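# Place three parts into their tray pockets as pictured

## Task

Set the screw block, the gear and the socket housing into the plastic tray, each in a separate pocket, sitting on that pocket's floor, at rest and oriented as the reference image 'manual' shows. Each part is judged on its own, and nothing may end up toppled.

## Robot and tools

Robot: one arm with a parallel two-finger gripper and a single camera, cam_wrist (896x504), on the hand. A two-camera stand is fixed to the floor next to the table; avoid it.

Frames. The scene frame has its origin on the table top straight below the arm's base, +z up, and +y to the left when facing along +x. The base sits at (0, 0, +0.131) m in that frame with quat_wxyz (+0.973, -0.217, -0.012, -0.084), so it is tilted: in base coordinates, true up is (+0.060, -0.420, +0.906). All reported hand poses, Hand targets, velocities and camera poses, and every offset axis, are in the base frame, not the scene frame. The gripper's fingers point along its own +z and open and close along its own y. end_effector_position is the point between the pads, roughly 1 cm short of the fingertips.

execute_actions(actions, cameras). actions is a list of actions; each action is a table of at most 15 rows, one row per 1/30 s step; a short table repeats its final row until 15 steps pass. Each row has 7 numbers in [-1, 1]: dx, dy, dz, rx, ry, rz, opening. The first six are an offset, not a pose: they are measured from the Hand target as it stood when that action began, along base-frame axes, and every row in the action refers back to that same start (rows do not add up). Consecutive actions do add up, so sending the same offset twice moves twice as far. Scale: 1.0 equals 0.6 m for dx, dy, dz and 180 degrees for the rotation vector (rx, ry, rz), which turns about the Hand target's position. An xyz offset longer than 1.0 may be scaled down along its direction. opening is absolute: +1 fully open (0.094 m), -1 closed. Images come back only for an empty actions list or when cameras names them ("all", a list, or [] for none).

move(target, speed, blend, opening_speed, grip_force, blocking, cameras). target is one 7-number row like above, or a list of up to 15 rows; every row is an offset from the same starting Hand target, not chained, and the whole list must fit in 10 s. speed is the path's top speed in m/s, 0.002 to 2.9, default 0.25 (rotation up to twice that in rad/s); it can be a list, one per leg. blend (m) rounds corners of a list; 0 stops at each point. opening_speed is the rate of the finger command per second on the -1..+1 scale, at least 0.2; use it to close gently. grip_force is the per-pad force cap in newtons, 10 to 50, and persists until changed; lower caps close slowly. blocking=false returns after about 0.5 s while the motion continues. The result adds a move: line: done (settled within 10 mm and 2 degrees), off_target, moving, held or fault, plus limits such as paced (pose clipped) or held (steps withheld). done does not prove there was no contact, and a tiny move may read done without moving.

wait(seconds 0 to 10) lets time pass holding the last command. stop brakes a running move. zoom_image(camera "cam_wrist", region [x0, y0, x1, y1] pixels, top-left origin, at most 504 by 504) enlarges part of the newest wrist image. show_instructions shows the reference image(s). finished_scene(scene) ends the current scene, given its number, irreversibly.

Result lines: end_effector_position (m) and end_effector_quat_wxyz, both base frame and possibly a few cm off; Hand target, the last commanded pose after clipping and the origin for the next offsets; Tool commands; grip_measured on the opening scale (with nothing held it may read up to ~2.5 mm wide; on a firmly gripped hard part it reads a bit narrower than the part); Joint positions with the opening in m last; Joint velocities, possibly reported as within noise; joint torques (include gravity, offsets and noise; numbers 1-3 wrap at ±28 N m); MOTOR HOT at 75 °C, OVER-TEMPERATURE FAULT at 90 °C (arm folds and idles).

Behaviour to expect. Commanded orientation is clipped to within 40 degrees of the current one each step. Friction and load can leave the hand a few cm short; an all-zero action re-requests the target, or send the remaining gap as an offset. A blocked arm keeps pressing until commanded back past itself. Paths ignore obstacles; faster moves overshoot and hit harder. Fingers squeeze roughly 50-64 N per pad at full force; release by commanding an opening clearly above grip_measured. Objects may be nudged by outside pushes occasionally.

Joint ranges (rad): waist -2.618 to 3.054, shoulder 0.000 to 3.142, elbow 0.000 to 3.142 (straight at 2.901), wrist pitch -1.571 to 1.571, wrist yaw -1.571 to 1.571, wrist roll -2.094 to 2.094.

cam_wrist calibration (base frame): K=[[430.712, 0, 447.497], [0, 430.712, 253.351], [0, 0, 1]], fovy_deg=60.662, pos_world=[0.233719, 0.288075, 0.233375]; it follows the hand and may lag during motion.

Avoid: dropping parts or releasing them while moving, fast impacts, strong pushes into the table, the parts' container or the stand, anything leaving the table, paths near the arm's own base (they can flip the shoulder posture), and long holds with the arm stretched or straining, which overheat motors. Lower parts gently onto pocket floors and let them settle before leaving.

Each tool is called after "Request:" by a JSON object that holds its "api" and its "payload", one argument or row to a line.

Reference images:

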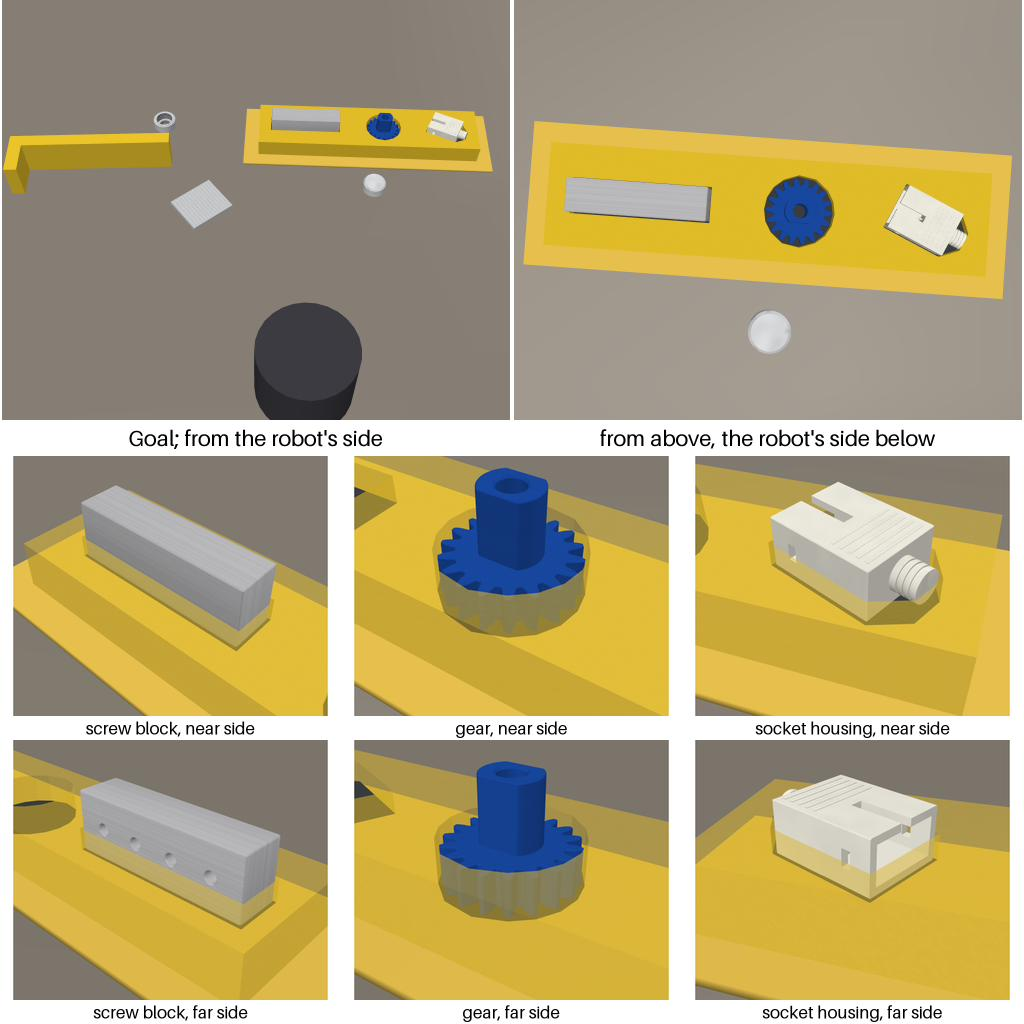

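## Session

Request:
{"api": "execute_actions", "payload": {
  "actions": []
}}

Scene clock: 0.00 s.
end_effector_position=(+0.1707, +0.2892, +0.1278) grip_measured=+1.000 end_effector_quat_wxyz=(+0.054, -0.290, +0.935, +0.195)
Joint positions: [0.896 1.515 1.187 -0.927 -0.26 0.336 0.094]
Joint velocities: within noise
Joint torques (N m): no reading
Heat: 39 °C.
Hand target: +0.1738, +0.2894, +0.1311; +0.061, -0.288, +0.935, +0.196
Tool commands: gripper/opening=+1.0

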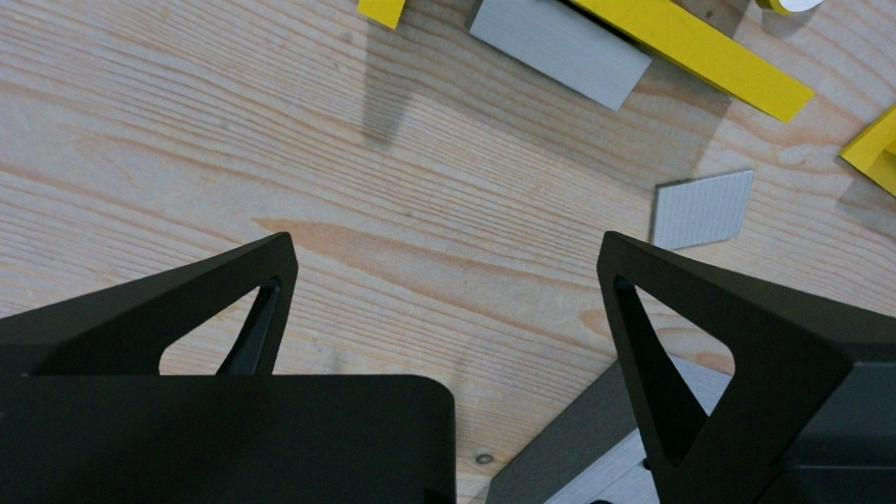

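Request:
{"api": "move", "payload": {
  "target": [0.098,-0.581,0.138,0.0537,-0.0831,-0.1919,1],
  "speed": 0.4,
  "cameras": ["all"]
}}

Scene clock: 69.80 s.
end_effector_position=(+0.2321, -0.0590, +0.2065) grip_measured=+1.000 end_effector_quat_wxyz=(+0.251, -0.016, +0.946, +0.204)
Joint positions: [-0.727 1.269 1.222 -1.412 -0.65 -0.723 0.094]
Joint torques (N m): [-2 -0.43 7.73 0.47 -0.29 -0.11]
Heat: 35 °C.
Hand target: +0.2326, -0.0592, +0.2139; +0.259, -0.015, +0.943, +0.207
Off the commanded pose: 0.007 m, 1 deg.
move: done
camera_calibration:
cam_wrist: T_world_to_cam=[[0.136826, -0.920056, -0.367119, -0.0131079], [-0.981156, -0.17691, 0.0776849, 0.203009], [-0.136422, 0.349572, -0.926924, 0.366591], [0, 0, 0, 1]] pos_world=[0.250988, -0.104295, 0.319219]

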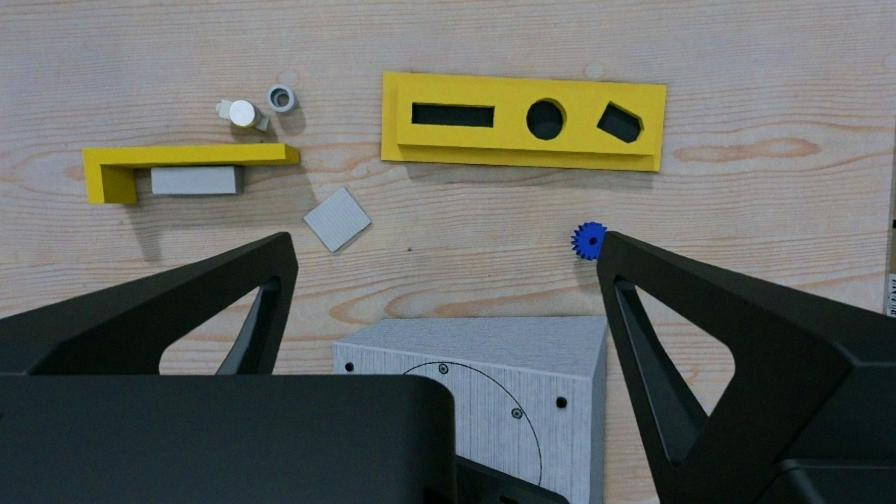

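Request:
{"api": "zoom_image", "payload": {
  "camera": "cam_wrist",
  "region": [70, 60, 390, 260]
}}

Request:
{"api": "zoom_image", "payload": {
  "camera": "cam_wrist",
  "region": [370, 60, 690, 270]
}}

Scaled by 1.575 from the camera's 896x504 image, which has a finer 1280x720 frame.

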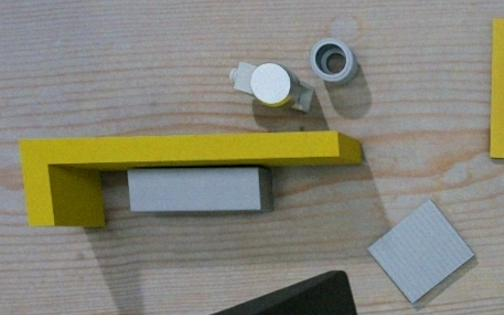

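Scaled by 1.575 from the camera's 896x504 image, which has a finer 1280x720 frame.

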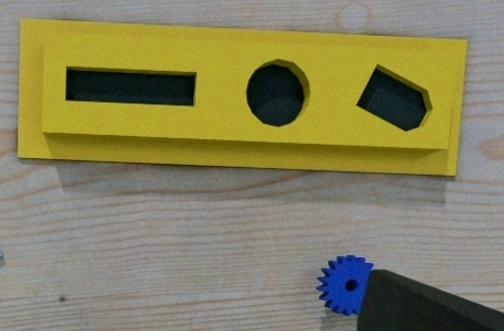

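Request:
{"api": "move", "payload": {
  "target": [0.022,-0.092,-0.486,-0.0264,0.1487,0.0707,1],
  "speed": 0.4,
  "cameras": ["all"]
}}

Scene clock: 135.00 s.
end_effector_position=(+0.2377, -0.1107, -0.0756) grip_measured=+1.000 end_effector_quat_wxyz=(+0.000, -0.072, +0.977, +0.201)
Joint positions: [-0.645 2.105 1.023 -0.763 -0.3 -0.834 0.094]
Joint torques (N m): [-2.04 -6.52 6.83 0.21 0.03 -0.11]
Heat: 33 °C.
Hand target: +0.2457, -0.1143, -0.0777; +0.009, -0.081, +0.978, +0.194
Off the commanded pose: 0.009 m, 2 deg.
move: done
camera_calibration:
cam_wrist: T_world_to_cam=[[0.151318, -0.910695, -0.384365, -0.168628], [-0.781174, -0.348437, 0.518034, 0.188054], [-0.605698, 0.221868, -0.764136, 0.2337], [0, 0, 0, 1]] pos_world=[0.31397, -0.139894, 0.0163455]

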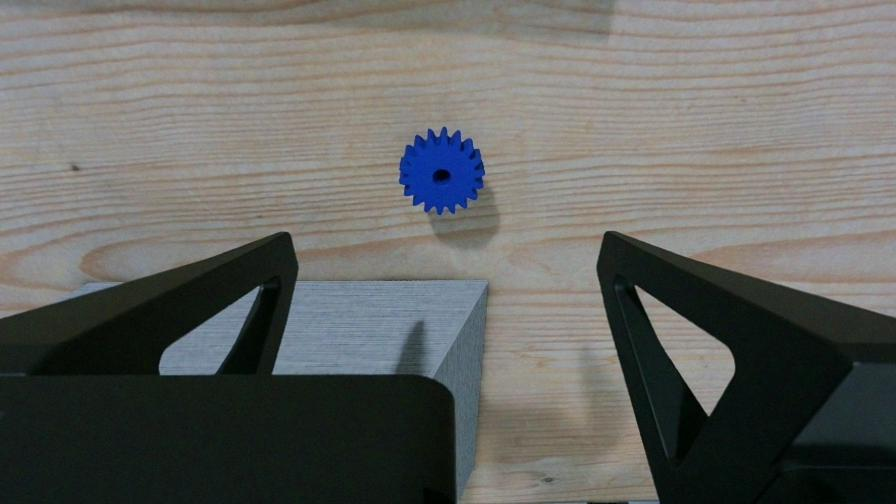

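Request:
{"api": "move", "payload": {
  "target": [-0.039,0.577,0.357,0,0,0,1],
  "speed": 0.45,
  "cameras": ["all"]
}}

Scene clock: 212.70 s.
end_effector_position=(+0.2202, +0.2330, +0.1377) grip_measured=+1.000 end_effector_quat_wxyz=(+0.013, -0.087, +0.975, +0.203)
Joint positions: [0.624 1.517 1.234 -1.048 -0.335 0.487 0.094]
Joint torques (N m): [-2.15 -6 7.16 -0.12 0.19 0.05]
Heat: 33 °C.
Hand target: +0.2222, +0.2319, +0.1364; +0.009, -0.081, +0.978, +0.194
Off the commanded pose: 0.003 m, 1 deg.
move: done
camera_calibration:
cam_wrist: T_world_to_cam=[[0.184737, -0.903867, -0.385871, 0.220232], [-0.787883, -0.370902, 0.491601, 0.193958], [-0.587462, 0.213205, -0.780661, 0.310177], [0, 0, 0, 1]] pos_world=[0.294349, 0.204869, 0.231775]

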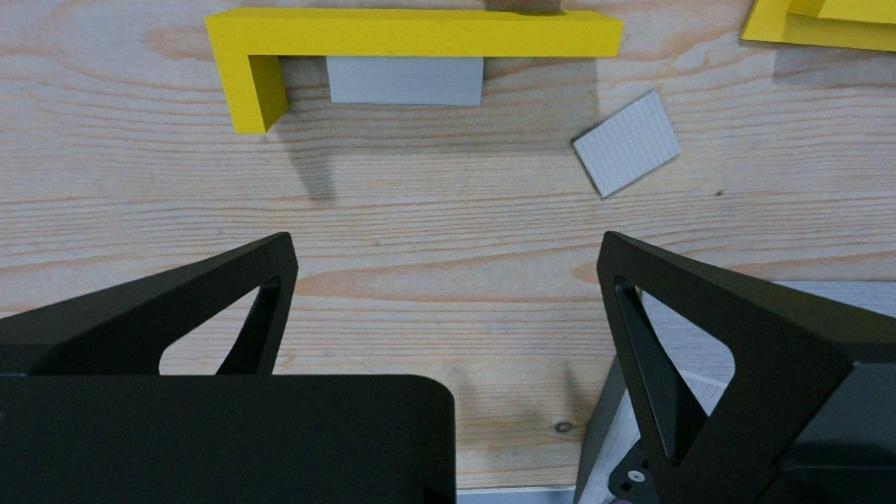

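Request:
{"api": "move", "payload": {
  "target": [0.0003,0.109,-0.161,0,0,0,1],
  "cameras": ["all"]
}}

Scene clock: 246.30 s.
end_effector_position=(+0.2206, +0.2968, +0.0463) grip_measured=+1.000 end_effector_quat_wxyz=(+0.006, -0.085, +0.976, +0.200)
Joint positions: [0.786 1.752 1.111 -0.653 -0.296 0.655 0.094]
Joint torques (N m): [-2.22 -7.57 4.55 0.14 0.2 0.07]
Heat: 31 °C.
Hand target: +0.2226, +0.2973, +0.0399; +0.009, -0.081, +0.978, +0.194
Off the commanded pose: 0.007 m, 1 deg.
move: done
camera_calibration:
cam_wrist: T_world_to_cam=[[0.177277, -0.9074, -0.381049, 0.24508], [-0.782189, -0.364888, 0.505012, 0.259131], [-0.597288, 0.208525, -0.774444, 0.228661], [0, 0, 0, 1]] pos_world=[0.295819, 0.269258, 0.139609]

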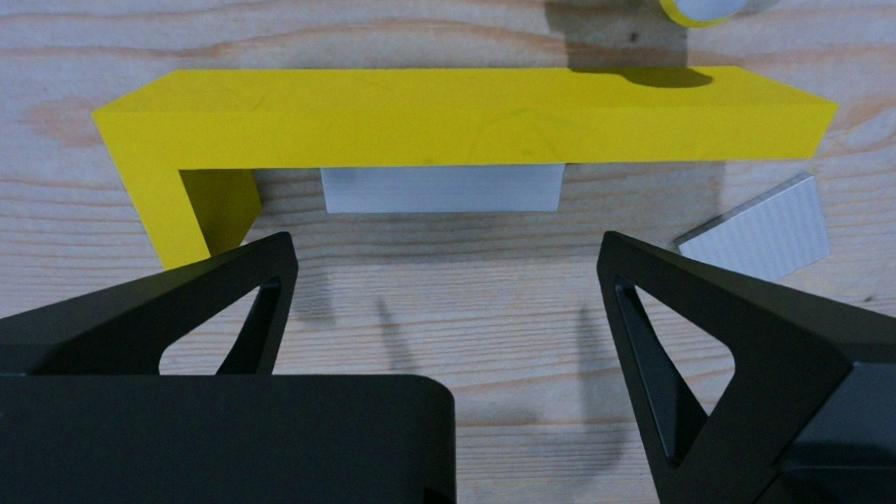

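Request:
{"api": "move", "payload": {
  "target": [-0.0039,0.0278,-0.064,0,0,0,1],
  "speed": 0.1,
  "cameras": ["all"]
}}

Scene clock: 275.77 s.
end_effector_position=(+0.2198, +0.3143, +0.0099) grip_measured=+1.000 end_effector_quat_wxyz=(+0.008, -0.084, +0.976, +0.201)
Joint positions: [0.825 1.852 1.074 -0.499 -0.285 0.696 0.094]
Joint torques (N m): [-2.18 -7.62 3.96 0.11 0.2 0.06]
Heat: 33 °C.
Hand target: +0.2201, +0.3140, +0.0014; +0.009, -0.081, +0.978, +0.194
Off the commanded pose: 0.008 m, 1 deg.
move: done
camera_calibration:
cam_wrist: T_world_to_cam=[[0.176838, -0.906207, -0.384079, 0.246959], [-0.784193, -0.365544, 0.501418, 0.284046], [-0.594786, 0.212522, -0.775283, 0.194605], [0, 0, 0, 1]] pos_world=[0.294824, 0.286269, 0.1033]

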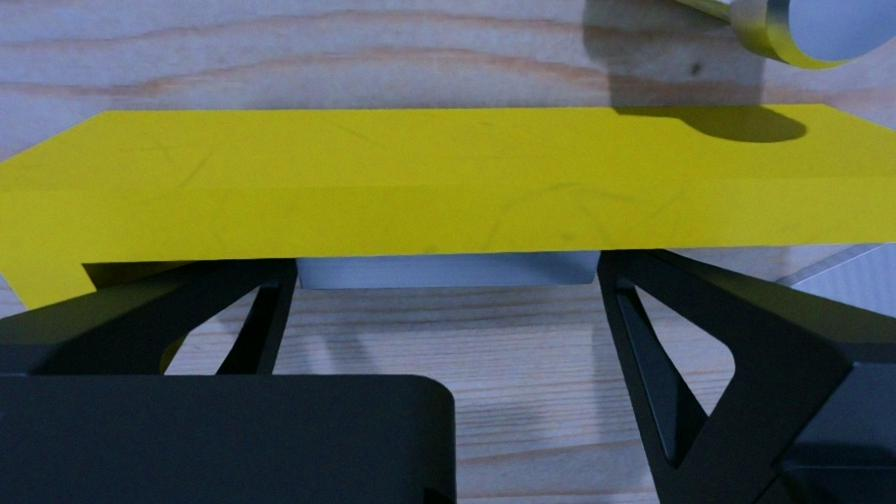

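Request:
{"api": "move", "payload": {
  "target": [
    [0,0,0,0,0,0,0.7],
    [0.011,-0.077,0.166,0,0,0,0.7],
    [-0.022,-0.083,0.166,0,0,0,0.7]
  ],
  "speed": 0.2,
  "blend": [0,0.03,0],
  "opening_speed": 0.5,
  "cameras": ["all"]
}}

Scene clock: 287.80 s.
end_effector_position=(+0.2113, +0.2677, +0.0963) grip_measured=+0.751 end_effector_quat_wxyz=(+0.006, -0.078, +0.978, +0.195)
Joint positions: [0.743 1.6 1.153 -0.864 -0.298 0.623 0.082]
Joint torques (N m): [-1.95 -9.78 4.9 -0.17 0.12 -0.04]
Heat: 34 °C.
Hand target: +0.2069, +0.2642, +0.1011; +0.009, -0.081, +0.978, +0.194
Off the commanded pose: 0.007 m, 0 deg.
move: done; blend cut to 0.0101 m at target 2
camera_calibration:
cam_wrist: T_world_to_cam=[[0.164993, -0.91303, -0.373033, 0.242683], [-0.78595, -0.350211, 0.509544, 0.212478], [-0.595869, 0.209113, -0.775378, 0.267426], [0, 0, 0, 1]] pos_world=[0.286307, 0.240067, 0.189618]

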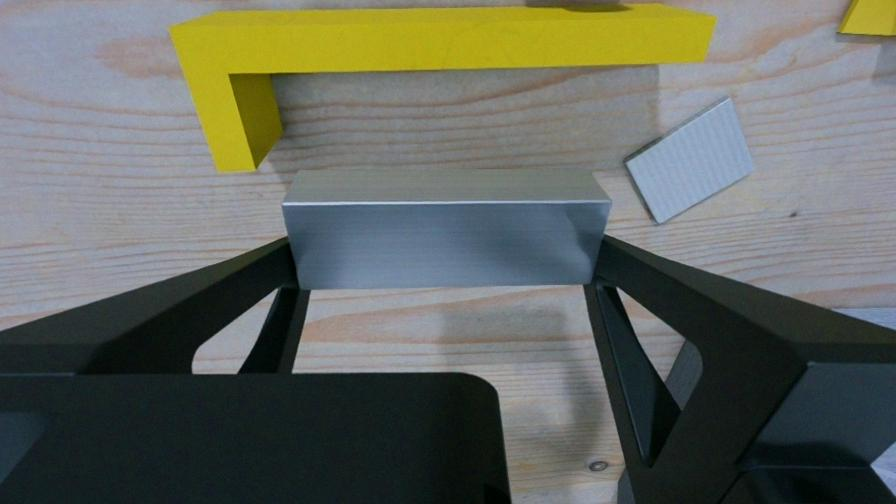

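Request:
{"api": "move", "payload": {
  "target": [0.0215,-0.304,-0.242,0.030,-0.210,0.453,0.7],
  "speed": 0.45
}}

Scene clock: 335.63 s.
end_effector_position=(+0.2142, +0.0821, -0.0448) grip_measured=+0.751 end_effector_quat_wxyz=(-0.165, +0.745, -0.627, -0.157)
Joint positions: [0.006 1.718 0.608 -0.489 -0.459 -1.743 0.082]
Joint torques (N m): [-3.71 -4.04 5.37 0.06 -0.15 -0.1]
Heat: 38 °C.
Hand target: +0.2198, +0.0818, -0.0441; -0.176, +0.741, -0.628, -0.160
Off the commanded pose: 0.006 m, 1 deg.
move: done

Request:
{"api": "move", "payload": {
  "target": [
    [-0.0045,0.0315,-0.068,0,0,0,0.7],
    [-0.0045,0.0315,-0.068,0,0,0,1],
    [0.008,-0.055,0.117,0,0,0,1],
    [0.008,-0.055,0.117,-0.030,0.210,-0.453,1],
    [0.008,-0.055,0.117,-0.0595,0.418,-0.902,1]
  ],
  "speed": [0.1,0.1,0.2,0.8,0.8],
  "blend": [0,0,0.02,0.02,0],
  "cameras": ["all"]
}}

Scene clock: 356.63 s.
end_effector_position=(+0.2245, +0.0502, +0.0256) grip_measured=+0.999 end_effector_quat_wxyz=(-0.160, +0.619, +0.758, +0.128)
Joint positions: [-0.089 1.604 0.859 -0.954 -0.393 1.254 0.094]
Joint torques (N m): [-1.77 -3.82 6.99 -0.26 0.22 0.08]
Heat: 34 °C.
Hand target: +0.2245, +0.0488, +0.0260; -0.162, +0.621, +0.758, +0.115
Off the commanded pose: 0.002 m, 2 deg.
move: done
camera_calibration:
cam_wrist: T_world_to_cam=[[-0.976991, -0.213185, 0.00638629, 0.227122], [-0.101882, 0.492797, 0.864159, -0.0222605], [-0.187373, 0.843625, -0.503178, 0.135501], [0, 0, 0, 1]] pos_world=[0.245017, -0.0549234, 0.0859674]

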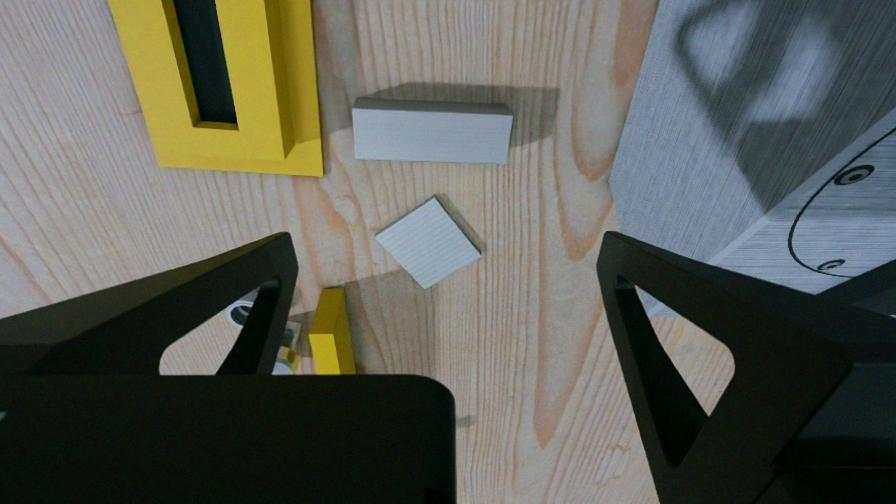

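Request:
{"api": "zoom_image", "payload": {
  "camera": "cam_wrist",
  "region": [340, 80, 530, 180]
}}

Scaled by 2.653 from the camera's 896x504 image, which has a finer 1280x720 frame.

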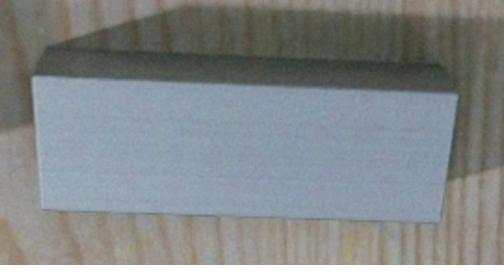

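Request:
{"api": "move", "payload": {
  "target": [
    [0.0017,0.0107,-0.128,0.1643,0.0281,0.0022,1],
    [-0.0138,0.1053,-0.195,0.1643,0.0281,0.0022,1]
  ],
  "speed": [0.4,0.08],
  "cameras": ["all"]
}}

Scene clock: 421.77 s.
end_effector_position=(+0.2210, +0.1093, -0.0865) grip_measured=+0.999 end_effector_quat_wxyz=(-0.341, +0.559, +0.702, +0.280)
Joint positions: [-0.125 2.26 0.825 -0.541 -0.846 1.036 0.094]
Joint torques (N m): [-2.63 -6.01 2.37 -0.29 -0.22 0.07]
Heat: 30 °C.
Hand target: +0.2163, +0.1119, -0.0910; -0.348, +0.561, +0.698, +0.277
Off the commanded pose: 0.007 m, 1 deg.
move: done
camera_calibration:
cam_wrist: T_world_to_cam=[[-0.973221, -0.22941, -0.014552, 0.236113], [-0.019708, 0.0201996, 0.999602, 0.0903436], [-0.229025, 0.97312, -0.0241799, 0.0650878], [0, 0, 0, 1]] pos_world=[0.246477, -0.0109964, -0.0852979]

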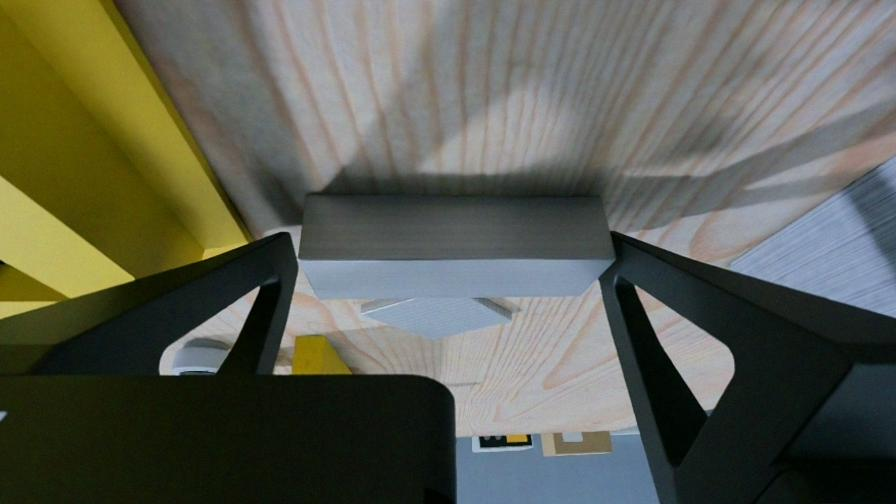

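Request:
{"api": "move", "payload": {
  "target": [
    [-0.0046,0.0028,-0.0075,0,0,0,1],
    [-0.0046,0.0028,-0.0075,0,0,0,0.7],
    [0.0014,-0.0392,0.083,0,0,0,0.7],
    [0.0014,-0.0392,0.083,-0.438,-0.075,-0.006,0.7]
  ],
  "speed": [0.08,0.1,0.2,0.5],
  "blend": [0,0,0.02,0],
  "opening_speed": 0.5,
  "cameras": ["all"]
}}

Scene clock: 439.67 s.
end_effector_position=(+0.2187, +0.0987, -0.0421) grip_measured=+0.768 end_effector_quat_wxyz=(+0.144, +0.622, +0.757, -0.136)
Joint positions: [0.672 1.894 0.879 -0.771 0.339 2.085 0.083]
Joint torques (N m): [-2.82 -5.87 3.89 -1.07 0.71 0.05]
Heat: 30 °C.
Hand target: +0.2172, +0.0885, -0.0411; +0.167, +0.626, +0.743, -0.166
Off the commanded pose: 0.010 m, 5 deg.
joint sent to its limit — joint 6 (wrist roll), upper limit. The joint targets still meet the commanded pose.
move: off_target
camera_calibration:
cam_wrist: T_world_to_cam=[[-0.980289, -0.194003, 0.0373563, 0.232382], [-0.180389, 0.956028, 0.231236, -0.0434121], [-0.080574, 0.219939, -0.97218, 0.0778386], [0, 0, 0, 1]] pos_world=[0.226242, 0.0694661, 0.0770306]

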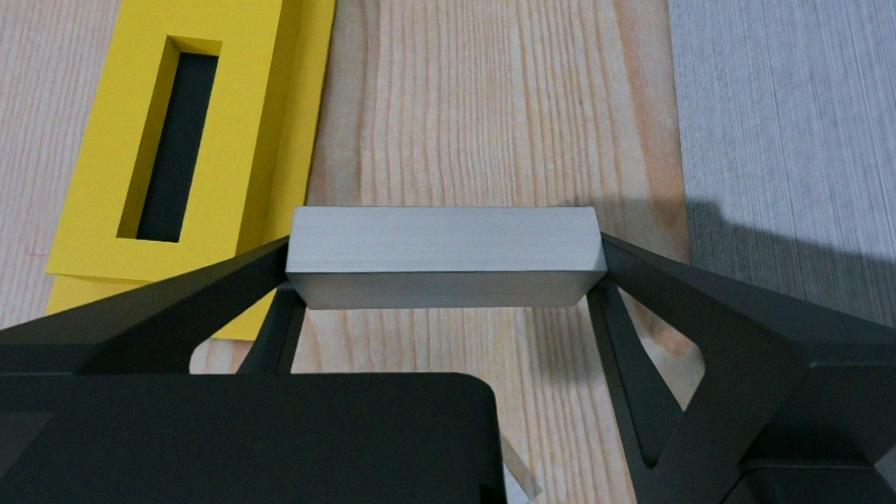

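Request:
{"api": "move", "payload": {
  "target": [
    [-0.0045,0.032,-0.0695,0,0,0,0.7],
    [-0.0045,0.032,-0.0695,0,0,0,1],
    [-0.0125,0.096,0.084,0,0,0,1],
    [0.009,-0.059,0.101,0.274,0.0469,0.0036,1]
  ],
  "speed": [0.08,0.1,0.25,0.5],
  "blend": [0,0,0.02,0],
  "opening_speed": 1.0,
  "cameras": ["all"]
}}

Scene clock: 468.77 s.
end_effector_position=(+0.2218, +0.0566, +0.0184) grip_measured=+0.998 end_effector_quat_wxyz=(-0.158, +0.618, +0.760, +0.121)
Joint positions: [-0.053 1.608 0.834 -0.917 -0.383 1.289 0.094]
Joint torques (N m): [-3.29 -3.88 6.83 -0.29 0.12 -0.11]
Heat: 30 °C.
Hand target: +0.2226, +0.0530, +0.0195; -0.162, +0.621, +0.758, +0.115
Off the commanded pose: 0.004 m, 1 deg.
move: done; target 2's new opening was sent with the hand 0.003 m and 6 deg from that target
camera_calibration:
cam_wrist: T_world_to_cam=[[-0.975882, -0.217807, 0.0146235, 0.225789], [-0.0996151, 0.503928, 0.857982, -0.0204405], [-0.194244, 0.835833, -0.513472, 0.128158], [0, 0, 0, 1]] pos_world=[0.243201, -0.0476399, 0.0800414]

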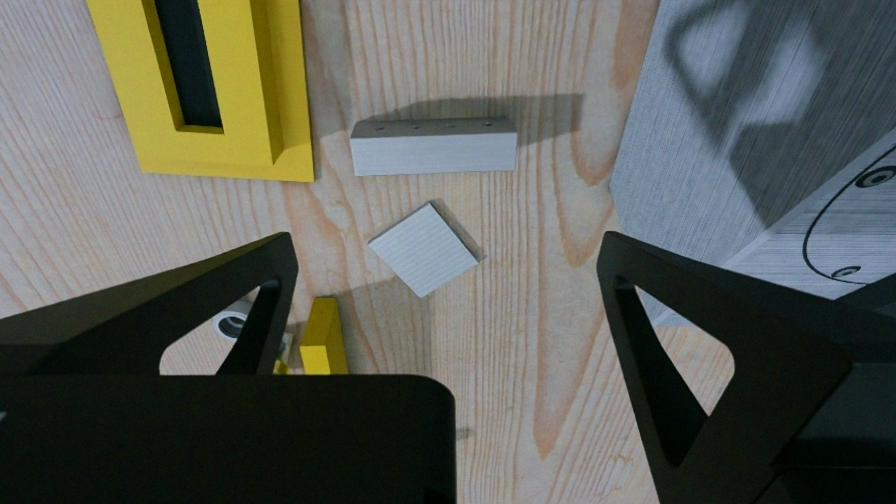

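Request:
{"api": "zoom_image", "payload": {
  "camera": "cam_wrist",
  "region": [340, 95, 530, 190]
}}

Scaled by 2.653 from the camera's 896x504 image, which has a finer 1280x720 frame.

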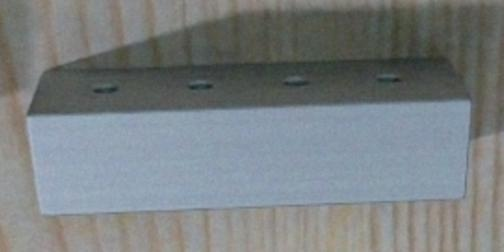

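Request:
{"api": "move", "payload": {
  "target": [
    [-0.0187,0.1065,-0.1775,0,0,0,1],
    [-0.0187,0.1065,-0.1775,0,0,0,0.7],
    [-0.0067,0.0225,0.0035,0,0,0,0.7],
    [0.145,-0.0435,-0.0665,0.0282,-0.198,0.4276,0.7]
  ],
  "speed": [0.15,0.1,0.2,0.4],
  "blend": [0,0,0.02,0],
  "opening_speed": 0.6,
  "cameras": ["all"]
}}

Scene clock: 505.63 s.
end_effector_position=(+0.3000, +0.0324, -0.0187) grip_measured=+0.701 end_effector_quat_wxyz=(-0.011, -0.049, +0.981, +0.190)
Joint positions: [-0.115 1.924 1.058 -0.794 -0.372 -0.232 0.08]
Joint torques (N m): [-4.79 -5.81 6.87 0.14 0 -0.11]
Heat: 29 °C.
Hand target: +0.3096, +0.0269, -0.0204; +0.000, -0.045, +0.980, +0.193
Off the commanded pose: 0.011 m, 1 deg.
move: off_target; target 2's new opening was sent with the hand 0.029 m and 3 deg from that target
camera_calibration:
cam_wrist: T_world_to_cam=[[0.102156, -0.924966, -0.366062, -0.0103831], [-0.778579, -0.303391, 0.549334, 0.255442], [-0.619176, 0.22889, -0.751153, 0.287227], [0, 0, 0, 1]] pos_world=[0.377786, 0.00215128, 0.0716276]

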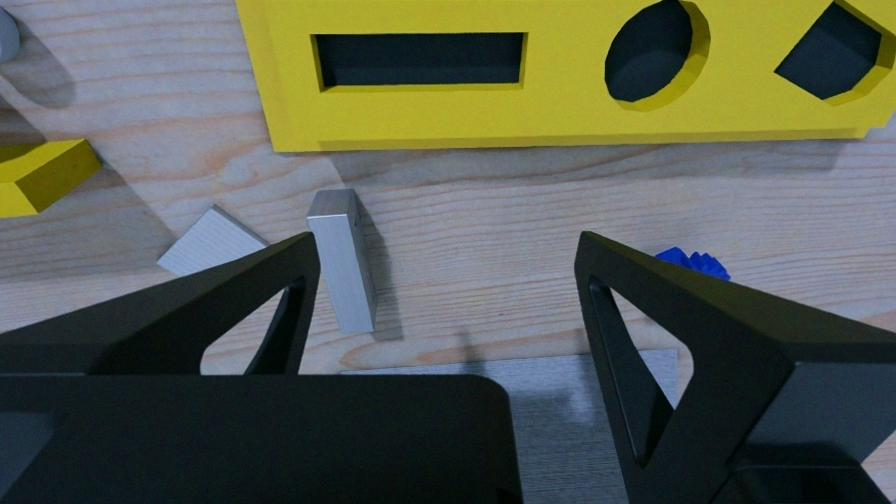

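Request:
{"api": "move", "payload": {
  "target": [
    [-0.161,0.0905,-0.0027,0,0,0,1],
    [-0.1685,0.143,-0.1157,0,0,0,1],
    [-0.1685,0.143,-0.1157,0,0,0,-0.75],
    [-0.1585,0.073,0.0353,0,0,0,-0.75],
    [0.0417,0.0133,0.0034,0.0297,-0.209,0.4505,-0.75]
  ],
  "speed": [0.3,0.12,0.1,0.2,0.35],
  "blend": [0.02,0,0,0.02,0],
  "cameras": ["all"]
}}

Request:
{"api": "zoom_image", "payload": {
  "camera": "cam_wrist",
  "region": [248, 100, 648, 400]
}}

Scene clock: 546.13 s.
end_effector_position=(+0.3339, +0.0388, -0.0186) grip_measured=-0.589 end_effector_quat_wxyz=(-0.166, +0.722, -0.654, -0.152)
Joint positions: [-0.122 2.016 1.172 -0.789 -0.449 -1.806 0.019]
Joint torques (N m): [-5.23 -6.69 7.13 -0.2 -0.14 -0.1]
Heat: 30 °C.
Hand target: +0.3346, +0.0349, -0.0183; -0.169, +0.714, -0.659, -0.165
Off the commanded pose: 0.004 m, 2 deg.
move: done
camera_calibration:
cam_wrist: T_world_to_cam=[[0.994194, 0.0942529, 0.0519197, -0.337396], [0.0835857, -0.980289, 0.179019, 0.0152343], [0.0677693, -0.17364, -0.982475, 0.088735], [0, 0, 0, 1]] pos_world=[0.32815, 0.0621425, 0.10197]

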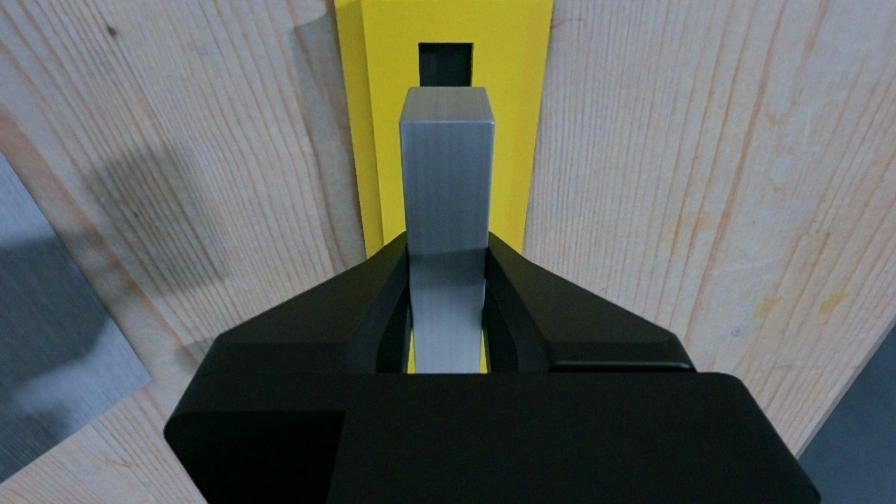

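Scaled by 1.260 from the camera's 896x504 image, which has a finer 1280x720 frame.

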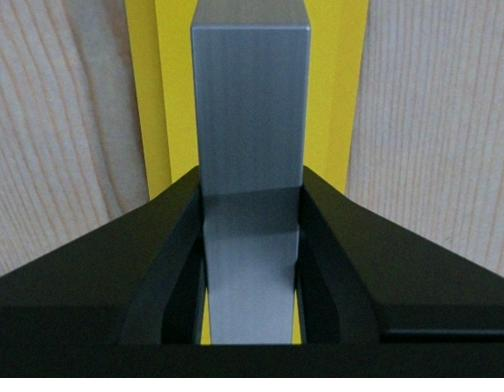

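Request:
{"api": "move", "payload": {
  "target": [0.0037,0.0413,-0.1007,0.0049,0.0183,0.0082,-0.75],
  "speed": 0.15,
  "cameras": ["all"]
}}

Scene clock: 594.97 s.
end_effector_position=(+0.3302, +0.0560, -0.0784) grip_measured=-0.589 end_effector_quat_wxyz=(-0.143, +0.719, -0.653, -0.190)
Joint positions: [-0.077 2.215 1.188 -0.68 -0.462 -1.776 0.019]
Joint torques (N m): [-3.7 -8.01 6.09 -0.02 -0.15 0.03]
Heat: 31 °C.
Hand target: +0.3367, +0.0597, -0.0789; -0.153, +0.716, -0.653, -0.192
Off the commanded pose: 0.008 m, 1 deg.
move: done
camera_calibration:
cam_wrist: T_world_to_cam=[[0.9933, 0.11114, -0.0316729, -0.339515], [0.114688, -0.981713, 0.15194, 0.0307543], [-0.0142072, -0.154554, -0.987882, 0.0587867], [0, 0, 0, 1]] pos_world=[0.334548, 0.0770112, 0.0426481]

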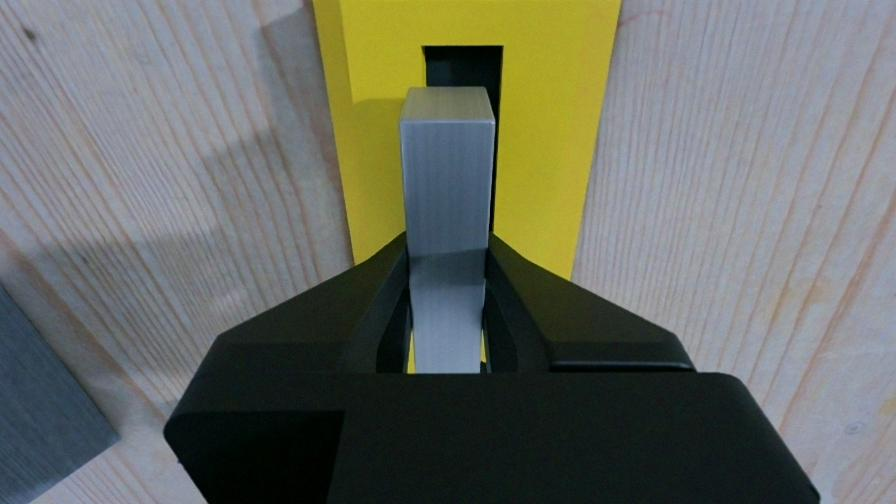

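Request:
{"api": "move", "payload": {
  "target": [0.004,0.0215,-0.0198,0.001,-0.0057,-0.0027,-0.75],
  "speed": 0.06,
  "cameras": ["all"]
}}

Scene clock: 616.53 s.
end_effector_position=(+0.3434, +0.0664, -0.0821) grip_measured=-0.589 end_effector_quat_wxyz=(-0.158, +0.718, -0.655, -0.175)
Joint positions: [-0.048 2.223 1.188 -0.609 -0.47 -1.727 0.019]
Joint torques (N m): [-3.38 -7.39 3.88 0.18 -0.16 0.05]
Heat: 31 °C.
Hand target: +0.3392, +0.0725, -0.0907; -0.161, +0.715, -0.654, -0.186
Off the commanded pose: 0.011 m, 1 deg.
move: off_target
camera_calibration:
cam_wrist: T_world_to_cam=[[0.995265, 0.0967224, 0.00961572, -0.350136], [0.0940622, -0.98335, 0.155486, 0.0475079], [0.0244946, -0.153845, -0.987791, 0.0436454], [0, 0, 0, 1]] pos_world=[0.34294, 0.0872974, 0.0390925]

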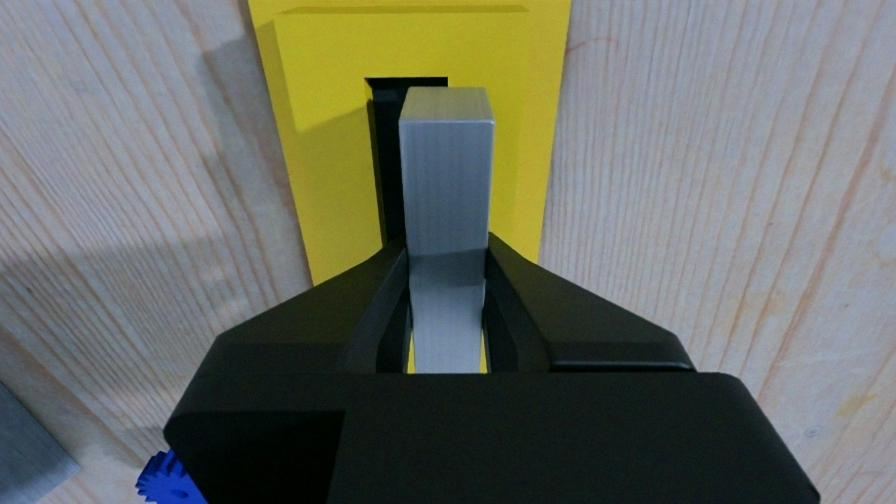

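Request:
{"api": "move", "payload": {
  "target": [-0.0145,-0.004,-0.0009,0,0,0,-0.75],
  "speed": 0.06,
  "cameras": ["all"]
}}

Scene clock: 633.53 s.
end_effector_position=(+0.3418, +0.0667, -0.0832) grip_measured=-0.589 end_effector_quat_wxyz=(-0.163, +0.719, -0.654, -0.169)
Joint positions: [-0.048 2.213 1.162 -0.578 -0.471 -1.727 0.019]
Joint torques (N m): [-3.93 -7.87 2.66 0.11 -0.15 -0.04]
Heat: 31 °C.
Hand target: +0.3305, +0.0701, -0.0912; -0.161, +0.715, -0.654, -0.186
Off the commanded pose: 0.014 m, 2 deg.
move: off_target
camera_calibration:
cam_wrist: T_world_to_cam=[[0.995057, 0.0962595, 0.0244068, -0.347247], [0.0912999, -0.983457, 0.156452, 0.0491161], [0.039063, -0.15345, -0.987384, 0.0375926], [0, 0, 0, 1]] pos_world=[0.339578, 0.087498, 0.0379092]

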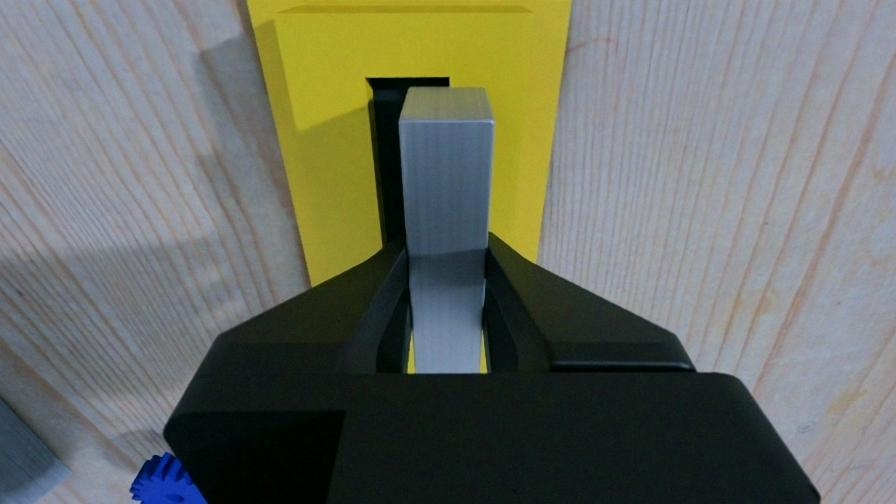

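Request:
{"api": "move", "payload": {
  "target": [0.0014,-0.0098,0.0211,0,0,0,-0.75],
  "speed": 0.06,
  "cameras": ["all"]
}}

Scene clock: 641.43 s.
end_effector_position=(+0.3418, +0.0665, -0.0825) grip_measured=-0.589 end_effector_quat_wxyz=(-0.164, +0.723, -0.650, -0.168)
Joint positions: [-0.048 2.211 1.162 -0.581 -0.471 -1.74 0.019]
Joint torques (N m): [-5.19 -9.84 3.7 -0.32 -0.14 -0.08]
Heat: 32 °C.
Hand target: +0.3314, +0.0643, -0.0785; -0.161, +0.715, -0.654, -0.186
Off the commanded pose: 0.011 m, 2 deg.
move: off_target
camera_calibration:
cam_wrist: T_world_to_cam=[[0.993794, 0.107091, 0.0300716, -0.347016], [0.101112, -0.982405, 0.157023, 0.0454739], [0.0463583, -0.153008, -0.987137, 0.0357815], [0, 0, 0, 1]] pos_world=[0.338606, 0.0873109, 0.038616]

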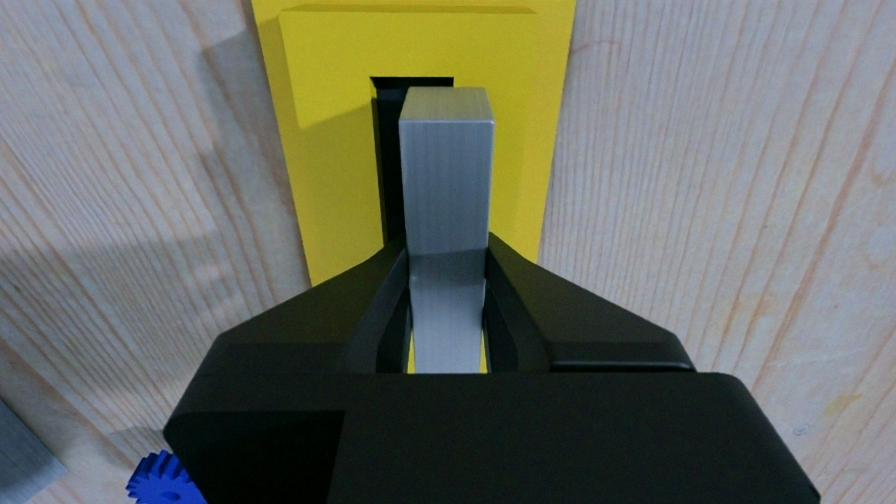

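Request:
{"api": "move", "payload": {
  "target": [-0.010,-0.0235,0.0452,0,0,0,-0.75],
  "speed": 0.15,
  "cameras": ["all"]
}}

Scene clock: 649.37 s.
end_effector_position=(+0.3264, +0.0544, -0.0616) grip_measured=-0.589 end_effector_quat_wxyz=(-0.154, +0.720, -0.651, -0.184)
Joint positions: [-0.088 2.146 1.153 -0.696 -0.471 -1.787 0.019]
Joint torques (N m): [-5.27 -10.63 4.66 -0.32 -0.09 -0.11]
Heat: 33 °C.
Hand target: +0.3254, +0.0502, -0.0514; -0.161, +0.715, -0.654, -0.186
Off the commanded pose: 0.011 m, 1 deg.
move: off_target
camera_calibration:
cam_wrist: T_world_to_cam=[[0.993983, 0.109331, -0.006724, -0.333573], [0.109129, -0.983122, 0.146842, 0.0286242], [0.00944377, -0.146692, -0.989137, 0.0669382], [0, 0, 0, 1]] pos_world=[0.32781, 0.0744301, 0.0597649]

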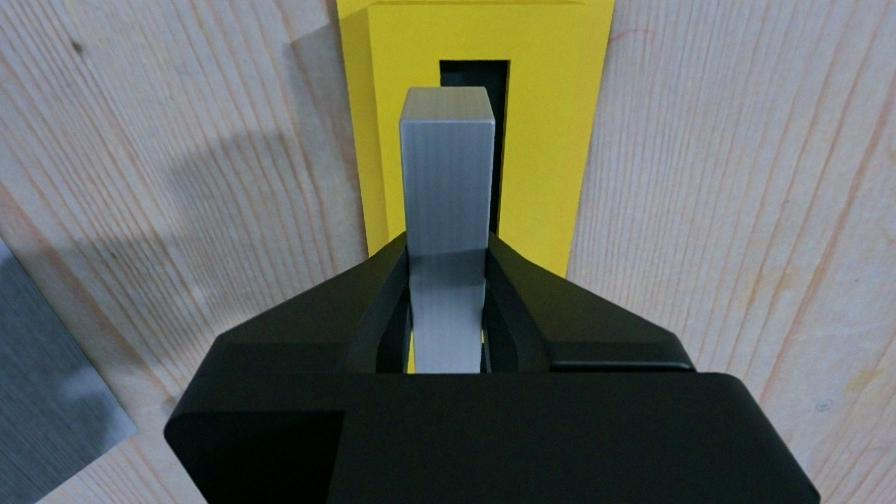

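Request:
{"api": "move", "payload": {
  "target": [0.0215,0.0295,-0.054,0,0,0,-0.75],
  "speed": 0.1,
  "cameras": ["all"]
}}

Scene clock: 667.07 s.
end_effector_position=(+0.3329, +0.0638, -0.0816) grip_measured=-0.589 end_effector_quat_wxyz=(-0.153, +0.717, -0.655, -0.183)
Joint positions: [-0.058 2.21 1.161 -0.621 -0.472 -1.744 0.019]
Joint torques (N m): [-3.55 -7.6 6.02 0 -0.13 0.07]
Heat: 33 °C.
Hand target: +0.3383, +0.0678, -0.0839; -0.161, +0.715, -0.654, -0.186
Off the commanded pose: 0.007 m, 1 deg.
move: done
camera_calibration:
cam_wrist: T_world_to_cam=[[0.994873, 0.100829, -0.00779756, -0.341065], [0.100855, -0.983517, 0.150075, 0.0431398], [0.00746296, -0.150092, -0.988644, 0.0492612], [0, 0, 0, 1]] pos_world=[0.334598, 0.0842118, 0.0395681]

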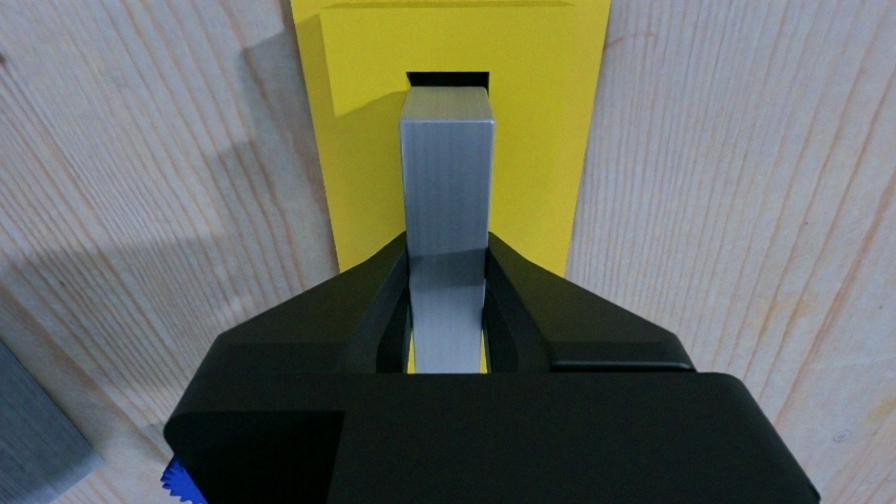

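Request:
{"api": "move", "payload": {
  "target": [-0.0018,0.0126,-0.0272,0,0,0,-0.75],
  "speed": 0.06,
  "cameras": ["all"]
}}

Scene clock: 682.33 s.
end_effector_position=(+0.3357, +0.0651, -0.0834) grip_measured=-0.589 end_effector_quat_wxyz=(-0.153, +0.712, -0.662, -0.179)
Joint positions: [-0.052 2.213 1.161 -0.604 -0.467 -1.716 0.019]
Joint torques (N m): [-2.51 -5.38 4.51 0.48 -0.19 -0.02]
Heat: 33 °C.
Hand target: +0.3372, +0.0754, -0.1001; -0.161, +0.715, -0.654, -0.186
Off the commanded pose: 0.020 m, 2 deg.
move: off_target
camera_calibration:
cam_wrist: T_world_to_cam=[[0.996546, 0.0826691, -0.00788105, -0.343346], [0.082882, -0.98419, 0.156524, 0.0510263], [0.00518322, -0.156636, -0.987643, 0.0489744], [0, 0, 0, 1]] pos_world=[0.337678, 0.086275, 0.0376765]

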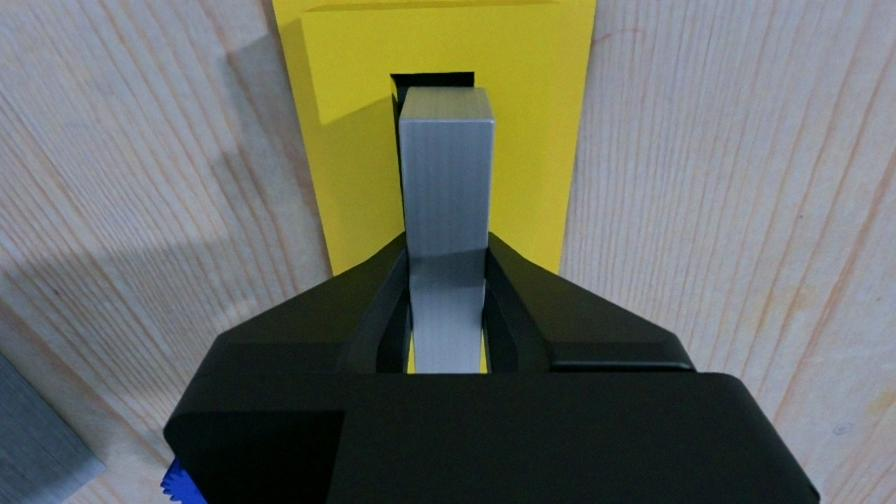

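Request:
{"api": "move", "payload": {
  "target": [-0.0195,-0.0075,0.0085,0,0,0,-0.75],
  "speed": 0.06,
  "cameras": ["all"]
}}

Scene clock: 700.63 s.
end_effector_position=(+0.3342, +0.0652, -0.0841) grip_measured=-0.589 end_effector_quat_wxyz=(-0.158, +0.714, -0.660, -0.173)
Joint positions: [-0.052 2.201 1.135 -0.574 -0.467 -1.717 0.019]
Joint torques (N m): [-3.49 -7.09 2.58 0.29 -0.18 -0.13]
Heat: 32 °C.
Hand target: +0.3255, +0.0709, -0.0950; -0.161, +0.715, -0.655, -0.186
Off the commanded pose: 0.015 m, 2 deg.
move: off_target
camera_calibration:
cam_wrist: T_world_to_cam=[[0.996424, 0.0840428, 0.00877382, -0.34052], [0.0815934, -0.98395, 0.158697, 0.0519531], [0.0219703, -0.157413, -0.987288, 0.0427971], [0, 0, 0, 1]] pos_world=[0.334123, 0.0864744, 0.036996]

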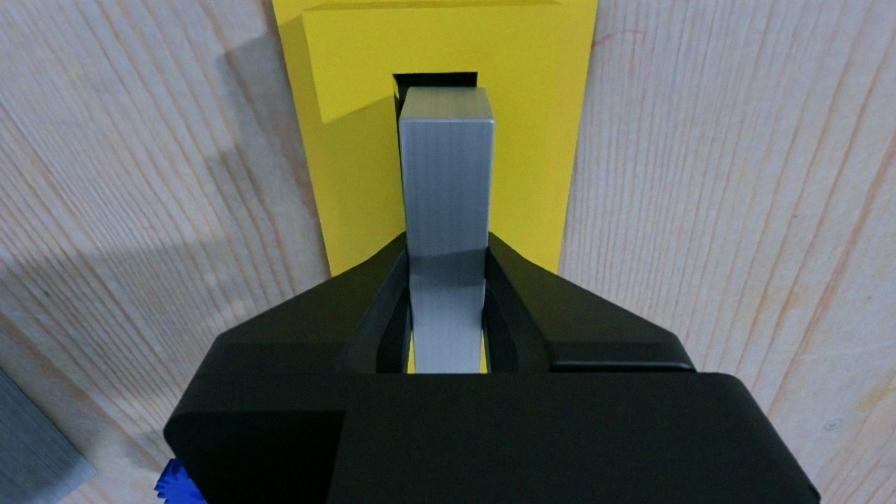

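Request:
{"api": "move", "payload": {
  "target": [-0.0135,-0.0023,-0.0002,0,0,0,-0.75],
  "speed": 0.06,
  "cameras": ["all"]
}}

Scene clock: 707.07 s.
end_effector_position=(+0.3327, +0.0652, -0.0841) grip_measured=-0.589 end_effector_quat_wxyz=(-0.166, +0.719, -0.655, -0.163)
Joint positions: [-0.052 2.182 1.1 -0.534 -0.467 -1.725 0.019]
Joint torques (N m): [-3.84 -6.94 2.33 0.11 -0.18 -0.09]
Heat: 32 °C.
Hand target: +0.3173, +0.0695, -0.0952; -0.161, +0.715, -0.655, -0.186
Off the commanded pose: 0.019 m, 3 deg.
move: off_target
camera_calibration:
cam_wrist: T_world_to_cam=[[0.995181, 0.0911519, 0.0361347, -0.336753], [0.0841747, -0.983204, 0.161943, 0.0515416], [0.0502891, -0.158121, -0.986138, 0.0335729], [0, 0, 0, 1]] pos_world=[0.329103, 0.0866801, 0.0369292]

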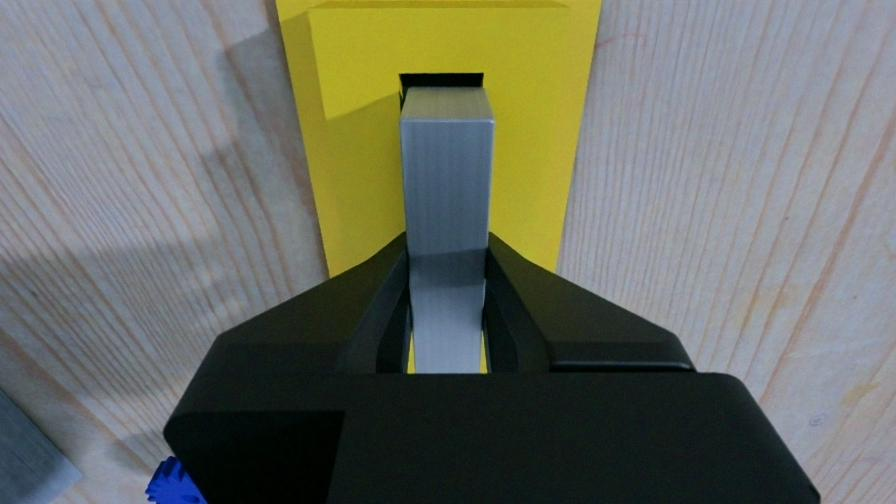

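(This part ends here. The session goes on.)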